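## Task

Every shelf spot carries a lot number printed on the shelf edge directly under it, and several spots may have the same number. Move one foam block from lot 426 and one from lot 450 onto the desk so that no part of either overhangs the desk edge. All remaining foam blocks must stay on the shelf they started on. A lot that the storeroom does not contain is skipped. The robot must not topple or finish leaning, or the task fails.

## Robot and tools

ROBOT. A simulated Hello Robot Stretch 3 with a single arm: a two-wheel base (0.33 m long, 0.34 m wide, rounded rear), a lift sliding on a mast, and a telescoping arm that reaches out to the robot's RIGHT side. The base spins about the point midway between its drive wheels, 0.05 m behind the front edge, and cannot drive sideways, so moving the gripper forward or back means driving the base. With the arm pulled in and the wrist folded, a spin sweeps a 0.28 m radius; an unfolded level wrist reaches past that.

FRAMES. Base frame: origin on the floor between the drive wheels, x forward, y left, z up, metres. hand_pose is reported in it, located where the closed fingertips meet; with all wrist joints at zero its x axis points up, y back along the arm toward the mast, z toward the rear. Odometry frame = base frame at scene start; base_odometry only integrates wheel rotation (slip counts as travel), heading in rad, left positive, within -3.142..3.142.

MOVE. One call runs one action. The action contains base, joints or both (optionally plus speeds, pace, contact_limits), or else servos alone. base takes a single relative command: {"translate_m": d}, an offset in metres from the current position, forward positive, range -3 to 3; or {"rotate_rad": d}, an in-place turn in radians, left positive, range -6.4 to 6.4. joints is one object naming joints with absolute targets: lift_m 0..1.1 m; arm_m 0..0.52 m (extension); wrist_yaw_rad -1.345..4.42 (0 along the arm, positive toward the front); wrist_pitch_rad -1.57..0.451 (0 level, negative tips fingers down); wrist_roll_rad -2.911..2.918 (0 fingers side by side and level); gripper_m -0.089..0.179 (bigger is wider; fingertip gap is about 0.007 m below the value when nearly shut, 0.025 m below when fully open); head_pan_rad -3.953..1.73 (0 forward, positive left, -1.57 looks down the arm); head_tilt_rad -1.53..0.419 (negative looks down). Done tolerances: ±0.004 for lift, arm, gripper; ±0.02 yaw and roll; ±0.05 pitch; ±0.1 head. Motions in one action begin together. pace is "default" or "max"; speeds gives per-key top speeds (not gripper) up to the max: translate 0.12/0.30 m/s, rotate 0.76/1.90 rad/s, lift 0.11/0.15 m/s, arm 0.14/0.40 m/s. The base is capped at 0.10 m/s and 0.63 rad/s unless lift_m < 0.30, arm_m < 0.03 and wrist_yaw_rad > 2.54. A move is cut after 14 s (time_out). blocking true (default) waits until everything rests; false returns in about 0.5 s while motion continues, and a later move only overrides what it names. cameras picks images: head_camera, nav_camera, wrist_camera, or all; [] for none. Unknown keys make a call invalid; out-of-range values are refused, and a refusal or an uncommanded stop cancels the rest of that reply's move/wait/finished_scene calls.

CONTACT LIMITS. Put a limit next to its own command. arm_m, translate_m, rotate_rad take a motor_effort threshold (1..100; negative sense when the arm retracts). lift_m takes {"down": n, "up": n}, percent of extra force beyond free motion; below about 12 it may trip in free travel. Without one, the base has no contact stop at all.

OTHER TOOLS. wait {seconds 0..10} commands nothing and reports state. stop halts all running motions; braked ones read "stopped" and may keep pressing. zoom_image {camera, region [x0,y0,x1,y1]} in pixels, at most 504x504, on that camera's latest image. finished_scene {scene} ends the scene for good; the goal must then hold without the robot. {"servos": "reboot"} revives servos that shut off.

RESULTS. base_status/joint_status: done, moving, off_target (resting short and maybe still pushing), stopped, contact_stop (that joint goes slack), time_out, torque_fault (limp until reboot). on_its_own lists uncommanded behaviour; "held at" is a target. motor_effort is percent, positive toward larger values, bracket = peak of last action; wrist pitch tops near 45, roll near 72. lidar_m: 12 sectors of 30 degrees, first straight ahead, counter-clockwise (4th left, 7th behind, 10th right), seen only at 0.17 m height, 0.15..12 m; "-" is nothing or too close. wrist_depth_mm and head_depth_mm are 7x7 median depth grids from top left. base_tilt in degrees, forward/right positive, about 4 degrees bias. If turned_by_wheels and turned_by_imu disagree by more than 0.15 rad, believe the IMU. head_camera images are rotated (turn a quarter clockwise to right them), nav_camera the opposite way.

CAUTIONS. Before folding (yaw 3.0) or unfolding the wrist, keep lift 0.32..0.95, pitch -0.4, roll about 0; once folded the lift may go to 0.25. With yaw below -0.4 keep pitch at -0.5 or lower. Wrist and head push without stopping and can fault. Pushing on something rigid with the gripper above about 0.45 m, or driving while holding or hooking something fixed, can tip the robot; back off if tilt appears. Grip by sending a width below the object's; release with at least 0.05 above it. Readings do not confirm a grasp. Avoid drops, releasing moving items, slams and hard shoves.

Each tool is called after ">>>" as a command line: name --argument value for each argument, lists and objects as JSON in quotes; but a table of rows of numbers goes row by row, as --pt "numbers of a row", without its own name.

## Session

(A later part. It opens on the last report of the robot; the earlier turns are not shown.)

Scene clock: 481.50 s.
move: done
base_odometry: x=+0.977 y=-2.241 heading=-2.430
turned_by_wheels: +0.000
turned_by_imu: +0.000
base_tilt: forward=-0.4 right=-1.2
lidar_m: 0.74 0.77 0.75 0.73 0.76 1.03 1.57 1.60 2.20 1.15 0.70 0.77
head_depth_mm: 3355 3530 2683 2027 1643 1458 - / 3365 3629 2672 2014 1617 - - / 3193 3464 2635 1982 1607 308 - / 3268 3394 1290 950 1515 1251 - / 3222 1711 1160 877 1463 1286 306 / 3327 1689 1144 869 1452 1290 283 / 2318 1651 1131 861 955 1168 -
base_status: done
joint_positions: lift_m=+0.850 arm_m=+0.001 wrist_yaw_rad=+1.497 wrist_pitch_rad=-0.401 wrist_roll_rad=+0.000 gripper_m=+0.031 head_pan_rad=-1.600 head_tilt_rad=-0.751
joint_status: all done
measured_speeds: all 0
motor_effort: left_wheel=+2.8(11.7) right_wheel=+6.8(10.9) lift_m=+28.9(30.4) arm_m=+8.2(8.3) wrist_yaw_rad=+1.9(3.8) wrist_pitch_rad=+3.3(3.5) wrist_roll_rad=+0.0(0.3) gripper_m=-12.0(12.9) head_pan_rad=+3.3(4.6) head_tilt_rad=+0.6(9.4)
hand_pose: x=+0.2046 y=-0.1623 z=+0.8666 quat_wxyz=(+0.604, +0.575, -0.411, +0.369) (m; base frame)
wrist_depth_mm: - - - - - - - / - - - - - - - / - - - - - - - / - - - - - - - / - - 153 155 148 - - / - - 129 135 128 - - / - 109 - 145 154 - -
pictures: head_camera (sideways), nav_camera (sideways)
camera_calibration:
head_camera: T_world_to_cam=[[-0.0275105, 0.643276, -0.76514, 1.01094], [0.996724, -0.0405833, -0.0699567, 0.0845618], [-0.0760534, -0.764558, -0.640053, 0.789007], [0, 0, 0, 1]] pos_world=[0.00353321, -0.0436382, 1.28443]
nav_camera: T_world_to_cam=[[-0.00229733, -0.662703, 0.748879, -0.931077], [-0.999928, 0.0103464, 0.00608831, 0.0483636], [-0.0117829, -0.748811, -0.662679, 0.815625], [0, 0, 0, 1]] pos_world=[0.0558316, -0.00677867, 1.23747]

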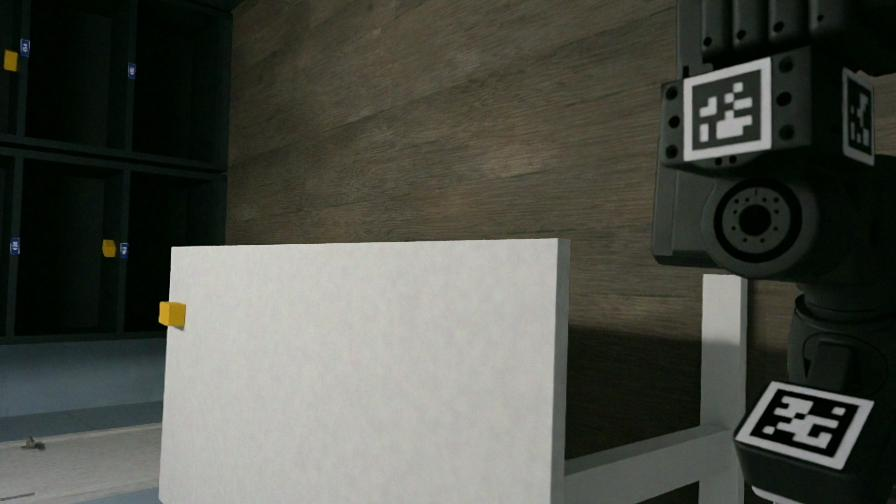

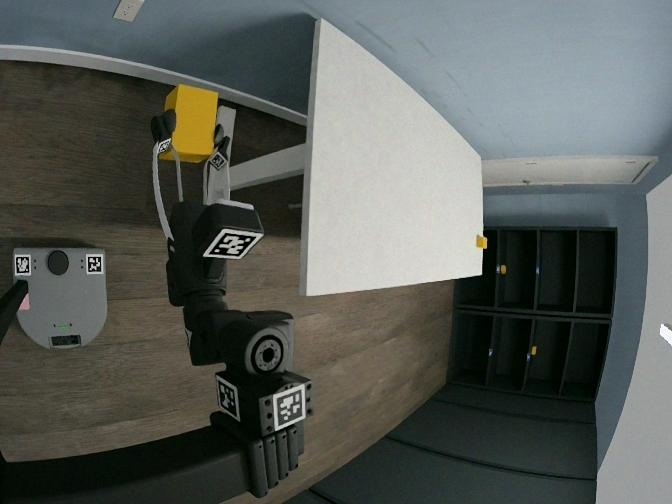

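>>> move --base '{"translate_m": 0.18}' --joints '{"wrist_yaw_rad": 0, "arm_m": 0.36}' --speeds '{"arm_m": 0.25, "wrist_yaw_rad": 1.2, "translate_m": 0.3}' --cameras '["nav_camera", "wrist_camera"]'

>>> move --joints '{"lift_m": 0.765}' --cameras '[]'

>>> move --joints '{"lift_m": 0.722}' --speeds '{"lift_m": 0.03}' --contact_limits '{"lift_m": {"down": 12}}' --cameras '["wrist_camera", "nav_camera"]'

Scene clock: 507.57 s.
move: done
base_odometry: x=+0.841 y=-2.359 heading=-2.430
turned_by_wheels: +0.000
turned_by_imu: -0.001
base_tilt: forward=-0.2 right=-1.2
lidar_m: 0.56 0.58 0.75 0.73 0.76 1.03 1.75 1.79 2.44 0.65 0.67 0.58
head_depth_mm: 3378 3575 2737 2033 305 - - / 3225 3503 2560 353 339 1321 1160 / 3276 3459 498 830 1483 1344 1151 / 3311 1725 521 820 1470 1298 1152 / 3353 1709 1151 875 993 1260 1143 / 2784 1676 1143 868 932 1246 1137 / 1795 1585 1130 859 1437 1279 1134
base_status: done
joint_positions: lift_m=+0.850 arm_m=+0.360 wrist_yaw_rad=+0.003 wrist_pitch_rad=-0.401 wrist_roll_rad=+0.000 gripper_m=+0.031 head_pan_rad=-1.600 head_tilt_rad=-0.750
joint_status: all done
measured_speeds: all 0
motor_effort: left_wheel=+7.8(11.5) right_wheel=+0.3(11.5) lift_m=+26.6(28.5) arm_m=+12.7(14.6) wrist_yaw_rad=-2.3(7.1) wrist_pitch_rad=+3.4(3.5) wrist_roll_rad=+0.0(0.3) gripper_m=-11.9(12.8) head_pan_rad=+2.7(4.1) head_tilt_rad=+2.6(3.6)
hand_pose: x=-0.0209 y=-0.7315 z=+0.8666 quat_wxyz=(+0.693, +0.142, -0.692, -0.140) (m; base frame)
wrist_depth_mm: - - - - - - - / - - - - - - - / - - - - - - - / - - - - - - - / - - 153 154 148 - - / - - 129 135 129 - - / - 100 - 143 144 105 -
pictures: nav_camera (sideways), wrist_camera
camera_calibration:
nav_camera: T_world_to_cam=[[-0.00221825, -0.662331, 0.749208, -0.93149], [-0.999929, 0.0102232, 0.00607715, 0.0483773], [-0.0116844, -0.749142, -0.662307, 0.815156], [0, 0, 0, 1]] pos_world=[0.0558322, -0.00678112, 1.23747]
wrist_camera: T_world_to_cam=[[-0.998888, -0.0401606, -0.0247141, -0.0221737], [-0.00239992, 0.566712, -0.823913, 1.16108], [0.0470946, -0.822937, -0.566178, 0.0557647], [0, 0, 0, 1]] pos_world=[-0.0219888, -0.612996, 0.987652]

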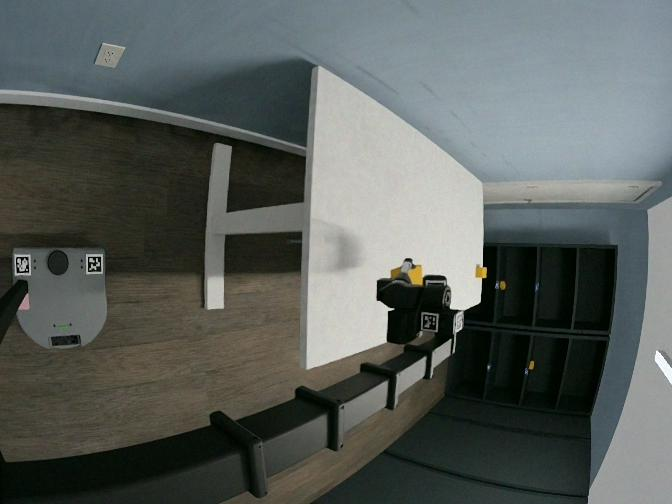

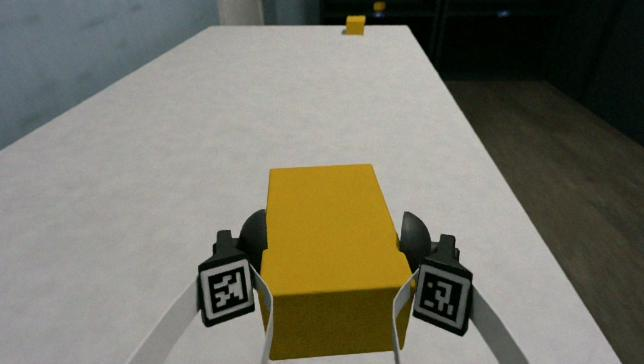

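Scene clock: 509.17 s.
move: done
base_odometry: x=+0.841 y=-2.359 heading=-2.430
turned_by_wheels: +0.000
turned_by_imu: +0.000
base_tilt: forward=-0.3 right=-1.2
lidar_m: 0.56 0.58 0.75 0.73 0.75 1.03 1.75 1.79 2.44 0.65 0.67 0.58
head_depth_mm: 3359 3563 2741 2015 1623 1270 287 / 3213 3498 2690 1955 384 325 1096 / 3324 3495 1183 543 781 1345 1152 / 3287 1736 1165 574 1471 1290 1145 / 3349 1702 1160 871 995 1263 1145 / 2769 1665 1145 864 936 1237 1135 / 1797 1577 1130 860 1449 1277 1132
base_status: not commanded
joint_positions: lift_m=+0.765 arm_m=+0.360 wrist_yaw_rad=+0.003 wrist_pitch_rad=-0.401 wrist_roll_rad=+0.000 gripper_m=+0.031 head_pan_rad=-1.600 head_tilt_rad=-0.750
joint_status: all done
measured_speeds: all 0
motor_effort: left_wheel=+8.3(8.6) right_wheel=+1.0(2.3) lift_m=+25.1(27.7) arm_m=+12.0(13.3) wrist_yaw_rad=-2.1(4.1) wrist_pitch_rad=+3.3(3.5) wrist_roll_rad=+0.1(0.3) gripper_m=-12.0(12.6) head_pan_rad=+3.2(3.8) head_tilt_rad=+2.1(3.5)
hand_pose: x=-0.0209 y=-0.7315 z=+0.7816 quat_wxyz=(+0.693, +0.142, -0.692, -0.140) (m; base frame)
wrist_depth_mm: - - - - - - - / - - - - - - - / - - - - - - - / - - - - - - - / - - 153 155 148 - - / - - 129 135 129 - - / - 100 - 143 144 105 -
pictures: none
No camera images: "cameras" was empty.

Scene clock: 511.03 s.
move: done
base_odometry: x=+0.841 y=-2.359 heading=-2.430
turned_by_wheels: +0.000
turned_by_imu: +0.000
base_tilt: forward=-0.3 right=-1.4
lidar_m: 0.56 0.58 0.75 0.73 0.75 1.03 1.75 1.79 2.44 0.65 0.67 0.58
head_depth_mm: 3422 3562 2697 2040 1623 1363 1105 / 3205 3563 2696 1966 740 365 322 / 3299 3512 1183 573 734 1312 1151 / 3335 1747 1175 601 1473 1301 1150 / 3335 1725 1166 877 998 1260 1145 / 2791 1678 1148 869 936 1244 1137 / 1792 1586 1139 864 1452 1281 1136
base_status: not commanded
joint_positions: lift_m=+0.722 arm_m=+0.360 wrist_yaw_rad=+0.002 wrist_pitch_rad=-0.354 wrist_roll_rad=+0.000 gripper_m=+0.031 head_pan_rad=-1.600 head_tilt_rad=-0.749
joint_status: all done
measured_speeds: all 0
motor_effort: left_wheel=+5.2(8.7) right_wheel=+0.7(2.3) lift_m=+16.0(26.1) arm_m=+11.3(12.4) wrist_yaw_rad=-1.8(4.3) wrist_pitch_rad=-5.3(5.5) wrist_roll_rad=+0.1(0.3) gripper_m=-11.9(12.5) head_pan_rad=+3.1(3.7) head_tilt_rad=+2.1(3.3)
contact_limits: lift_m down 12 (down: maximum 72; up: maximum 65)
hand_pose: x=-0.0211 y=-0.7370 z=+0.7493 quat_wxyz=(+0.697, +0.125, -0.696, -0.124) (m; base frame)
wrist_depth_mm: - - - - - - - / - - - - - - - / - - - - - - - / - - - - - - - / - - 152 154 147 - - / - - 129 133 128 - - / - 100 - 141 140 106 -
pictures: nav_camera (sideways), wrist_camera
camera_calibration:
nav_camera: T_world_to_cam=[[-0.00220199, -0.661852, 0.749632, -0.932015], [-0.999929, 0.0102169, 0.00608333, 0.0483696], [-0.0116852, -0.749565, -0.661827, 0.81456], [0, 0, 0, 1]] pos_world=[0.0558322, -0.00678392, 1.23747]
wrist_camera: T_world_to_cam=[[-0.998926, -0.0402745, -0.0229074, -0.0269378], [-0.00178973, 0.527574, -0.849507, 1.05786], [0.0462988, -0.848554, -0.52708, -0.0632317], [0, 0, 0, 1]] pos_world=[-0.022088, -0.612839, 0.864713]

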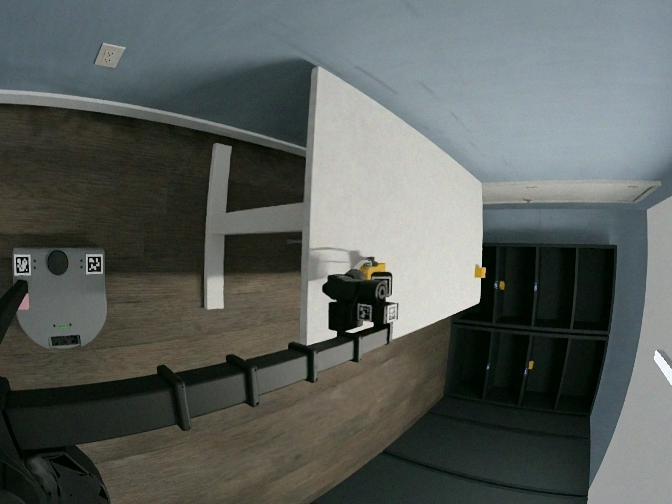

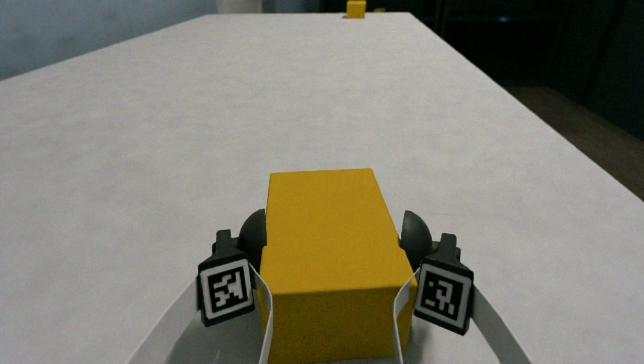

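>>> move --joints '{"lift_m": 0.729}' --cameras '[]'

>>> move --joints '{"gripper_m": 0.15}' --cameras '["wrist_camera"]'

>>> move --joints '{"lift_m": 0.84}' --cameras '["nav_camera", "wrist_camera"]'

Scene clock: 518.60 s.
move: done
base_odometry: x=+0.841 y=-2.359 heading=-2.430
turned_by_wheels: +0.000
turned_by_imu: +0.000
base_tilt: forward=-0.2 right=-1.1
lidar_m: 0.56 0.58 0.76 0.73 0.76 1.03 1.75 1.79 2.44 0.65 0.67 0.58
head_depth_mm: 3349 3589 2719 2026 1626 1357 320 / 3208 3514 2667 1938 458 359 320 / 3282 3453 1188 563 732 1317 1156 / 3307 1727 1171 590 1473 1297 1143 / 3352 1703 1157 874 997 1264 1141 / 2759 1673 1149 867 935 1241 1137 / 1798 1578 1129 863 1439 1277 1136
base_status: not commanded
joint_positions: lift_m=+0.729 arm_m=+0.360 wrist_yaw_rad=+0.002 wrist_pitch_rad=-0.369 wrist_roll_rad=+0.000 gripper_m=+0.031 head_pan_rad=-1.600 head_tilt_rad=-0.749
joint_status: all done
measured_speeds: all 0
motor_effort: left_wheel=+3.5(5.3) right_wheel=+1.9(1.9) lift_m=+27.1(28.6) arm_m=+10.3(11.0) wrist_yaw_rad=-0.7(3.1) wrist_pitch_rad=-2.3(5.3) wrist_roll_rad=+0.0(0.3) gripper_m=-12.4(12.7) head_pan_rad=+2.6(3.4) head_tilt_rad=+0.5(1.8)
hand_pose: x=-0.0211 y=-0.7352 z=+0.7527 quat_wxyz=(+0.696, +0.131, -0.695, -0.130) (m; base frame)
wrist_depth_mm: - - - - - - - / - - - - - - - / - - - - - - - / - - - - - - - / - - 153 154 148 - - / - - 130 134 128 - - / - 101 - 143 143 105 -
pictures: none
No camera images: "cameras" was empty.

Scene clock: 520.33 s.
move: done
base_odometry: x=+0.841 y=-2.359 heading=-2.430
turned_by_wheels: +0.000
turned_by_imu: +0.000
base_tilt: forward=-0.2 right=-1.2
lidar_m: 0.56 0.58 0.75 0.73 0.75 1.03 1.76 1.79 2.45 0.65 0.67 0.58
head_depth_mm: 3364 3547 2717 2011 1619 1357 320 / 3166 3496 2684 1951 458 359 319 / 3264 3513 1177 563 734 1323 1149 / 3258 1731 1175 590 1472 1296 1148 / 3337 1719 1159 844 992 1261 1145 / 2761 1668 1148 865 936 1244 1140 / 1801 1586 1130 862 1441 1274 1134
base_status: not commanded
joint_positions: lift_m=+0.729 arm_m=+0.360 wrist_yaw_rad=+0.002 wrist_pitch_rad=-0.392 wrist_roll_rad=+0.000 gripper_m=+0.150 head_pan_rad=-1.600 head_tilt_rad=-0.749
joint_status: all done
measured_speeds: all 0
motor_effort: left_wheel=+3.2(3.7) right_wheel=+1.2(1.9) lift_m=+24.2(28.1) arm_m=+9.7(10.5) wrist_yaw_rad=-2.1(3.2) wrist_pitch_rad=+1.6(2.4) wrist_roll_rad=+0.2(0.3) gripper_m=+0.6(81.5) head_pan_rad=+2.9(3.4) head_tilt_rad=+0.1(1.5)
hand_pose: x=-0.0211 y=-0.7326 z=+0.7476 quat_wxyz=(+0.694, +0.139, -0.693, -0.137) (m; base frame)
wrist_depth_mm: - - - - - - - / - - - - - - - / - - - - - - - / - - - 170 - - - / - 146 - 147 146 141 - / - 126 - 133 132 124 - / - 118 - 147 - - 111
pictures: wrist_camera
camera_calibration:
wrist_camera: T_world_to_cam=[[-0.998926, -0.0393751, -0.0244174, -0.025015], [-0.0017898, 0.559417, -0.828884, 1.06205], [0.0462969, -0.827951, -0.558887, -0.0215838], [0, 0, 0, 1]] pos_world=[-0.022088, -0.612986, 0.867645]

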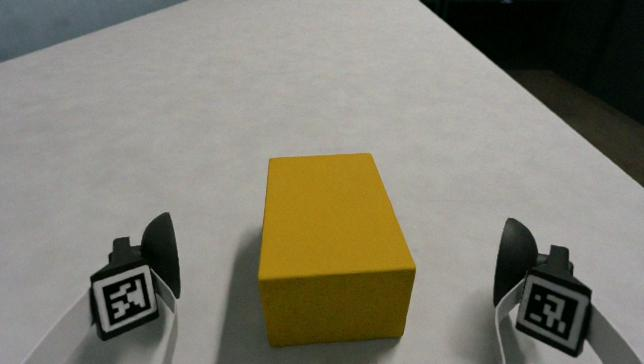

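Scene clock: 522.17 s.
move: done
base_odometry: x=+0.841 y=-2.359 heading=-2.430
turned_by_wheels: +0.000
turned_by_imu: +0.000
base_tilt: forward=-0.3 right=-1.2
lidar_m: 0.56 0.58 0.76 0.73 0.75 1.03 1.75 1.79 2.45 0.65 0.67 0.58
head_depth_mm: 3354 3579 2706 2030 319 - - / 3238 3526 2660 354 319 1319 1158 / 3313 3442 505 803 1478 1342 1152 / 3323 1748 528 799 1467 1299 1151 / 3364 1696 1153 873 993 1265 1143 / 2775 1675 1143 870 939 1243 1134 / 1788 1575 1135 857 1447 1273 1136
base_status: not commanded
joint_positions: lift_m=+0.840 arm_m=+0.360 wrist_yaw_rad=+0.002 wrist_pitch_rad=-0.393 wrist_roll_rad=+0.000 gripper_m=+0.150 head_pan_rad=-1.600 head_tilt_rad=-0.749
joint_status: all done
measured_speeds: all 0
motor_effort: left_wheel=+2.9(3.6) right_wheel=+0.9(1.8) lift_m=+27.9(31.5) arm_m=+9.1(9.9) wrist_yaw_rad=-1.2(3.8) wrist_pitch_rad=+1.9(2.0) wrist_roll_rad=+0.2(0.3) gripper_m=+0.4(1.2) head_pan_rad=+2.8(3.2) head_tilt_rad=-0.4(1.2)
hand_pose: x=-0.0211 y=-0.7325 z=+0.8584 quat_wxyz=(+0.694, +0.139, -0.693, -0.138) (m; base frame)
wrist_depth_mm: - - - - - - - / - - - - - - - / - - - - - - - / - - - - - - - / - 146 - - - 147 - / - 126 - - - 124 - / - 118 - - - - 114
pictures: nav_camera (sideways), wrist_camera
camera_calibration:
nav_camera: T_world_to_cam=[[-0.00220199, -0.661852, 0.749632, -0.932015], [-0.999929, 0.0102169, 0.00608333, 0.0483696], [-0.0116852, -0.749565, -0.661827, 0.81456], [0, 0, 0, 1]] pos_world=[0.0558322, -0.00678392, 1.23747]
wrist_camera: T_world_to_cam=[[-0.998926, -0.0393563, -0.0244504, -0.0222633], [-0.00179178, 0.56013, -0.828403, 1.15394], [0.0462983, -0.827469, -0.559599, 0.0413884], [0, 0, 0, 1]] pos_world=[-0.022088, -0.612987, 0.978546]

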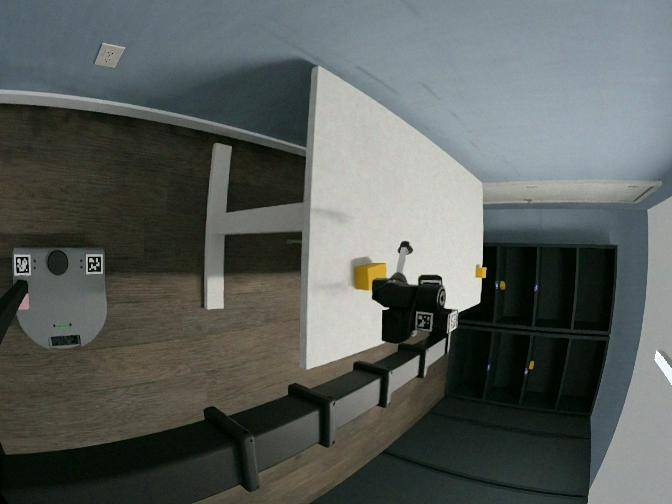

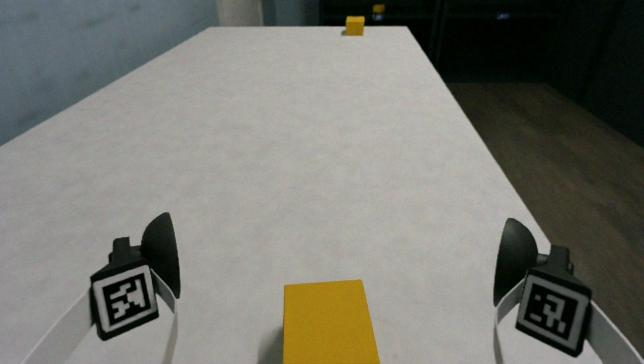

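Both blocks are on the desk.

>>> finished_scene --scene 3

The scene is finished: the task was done.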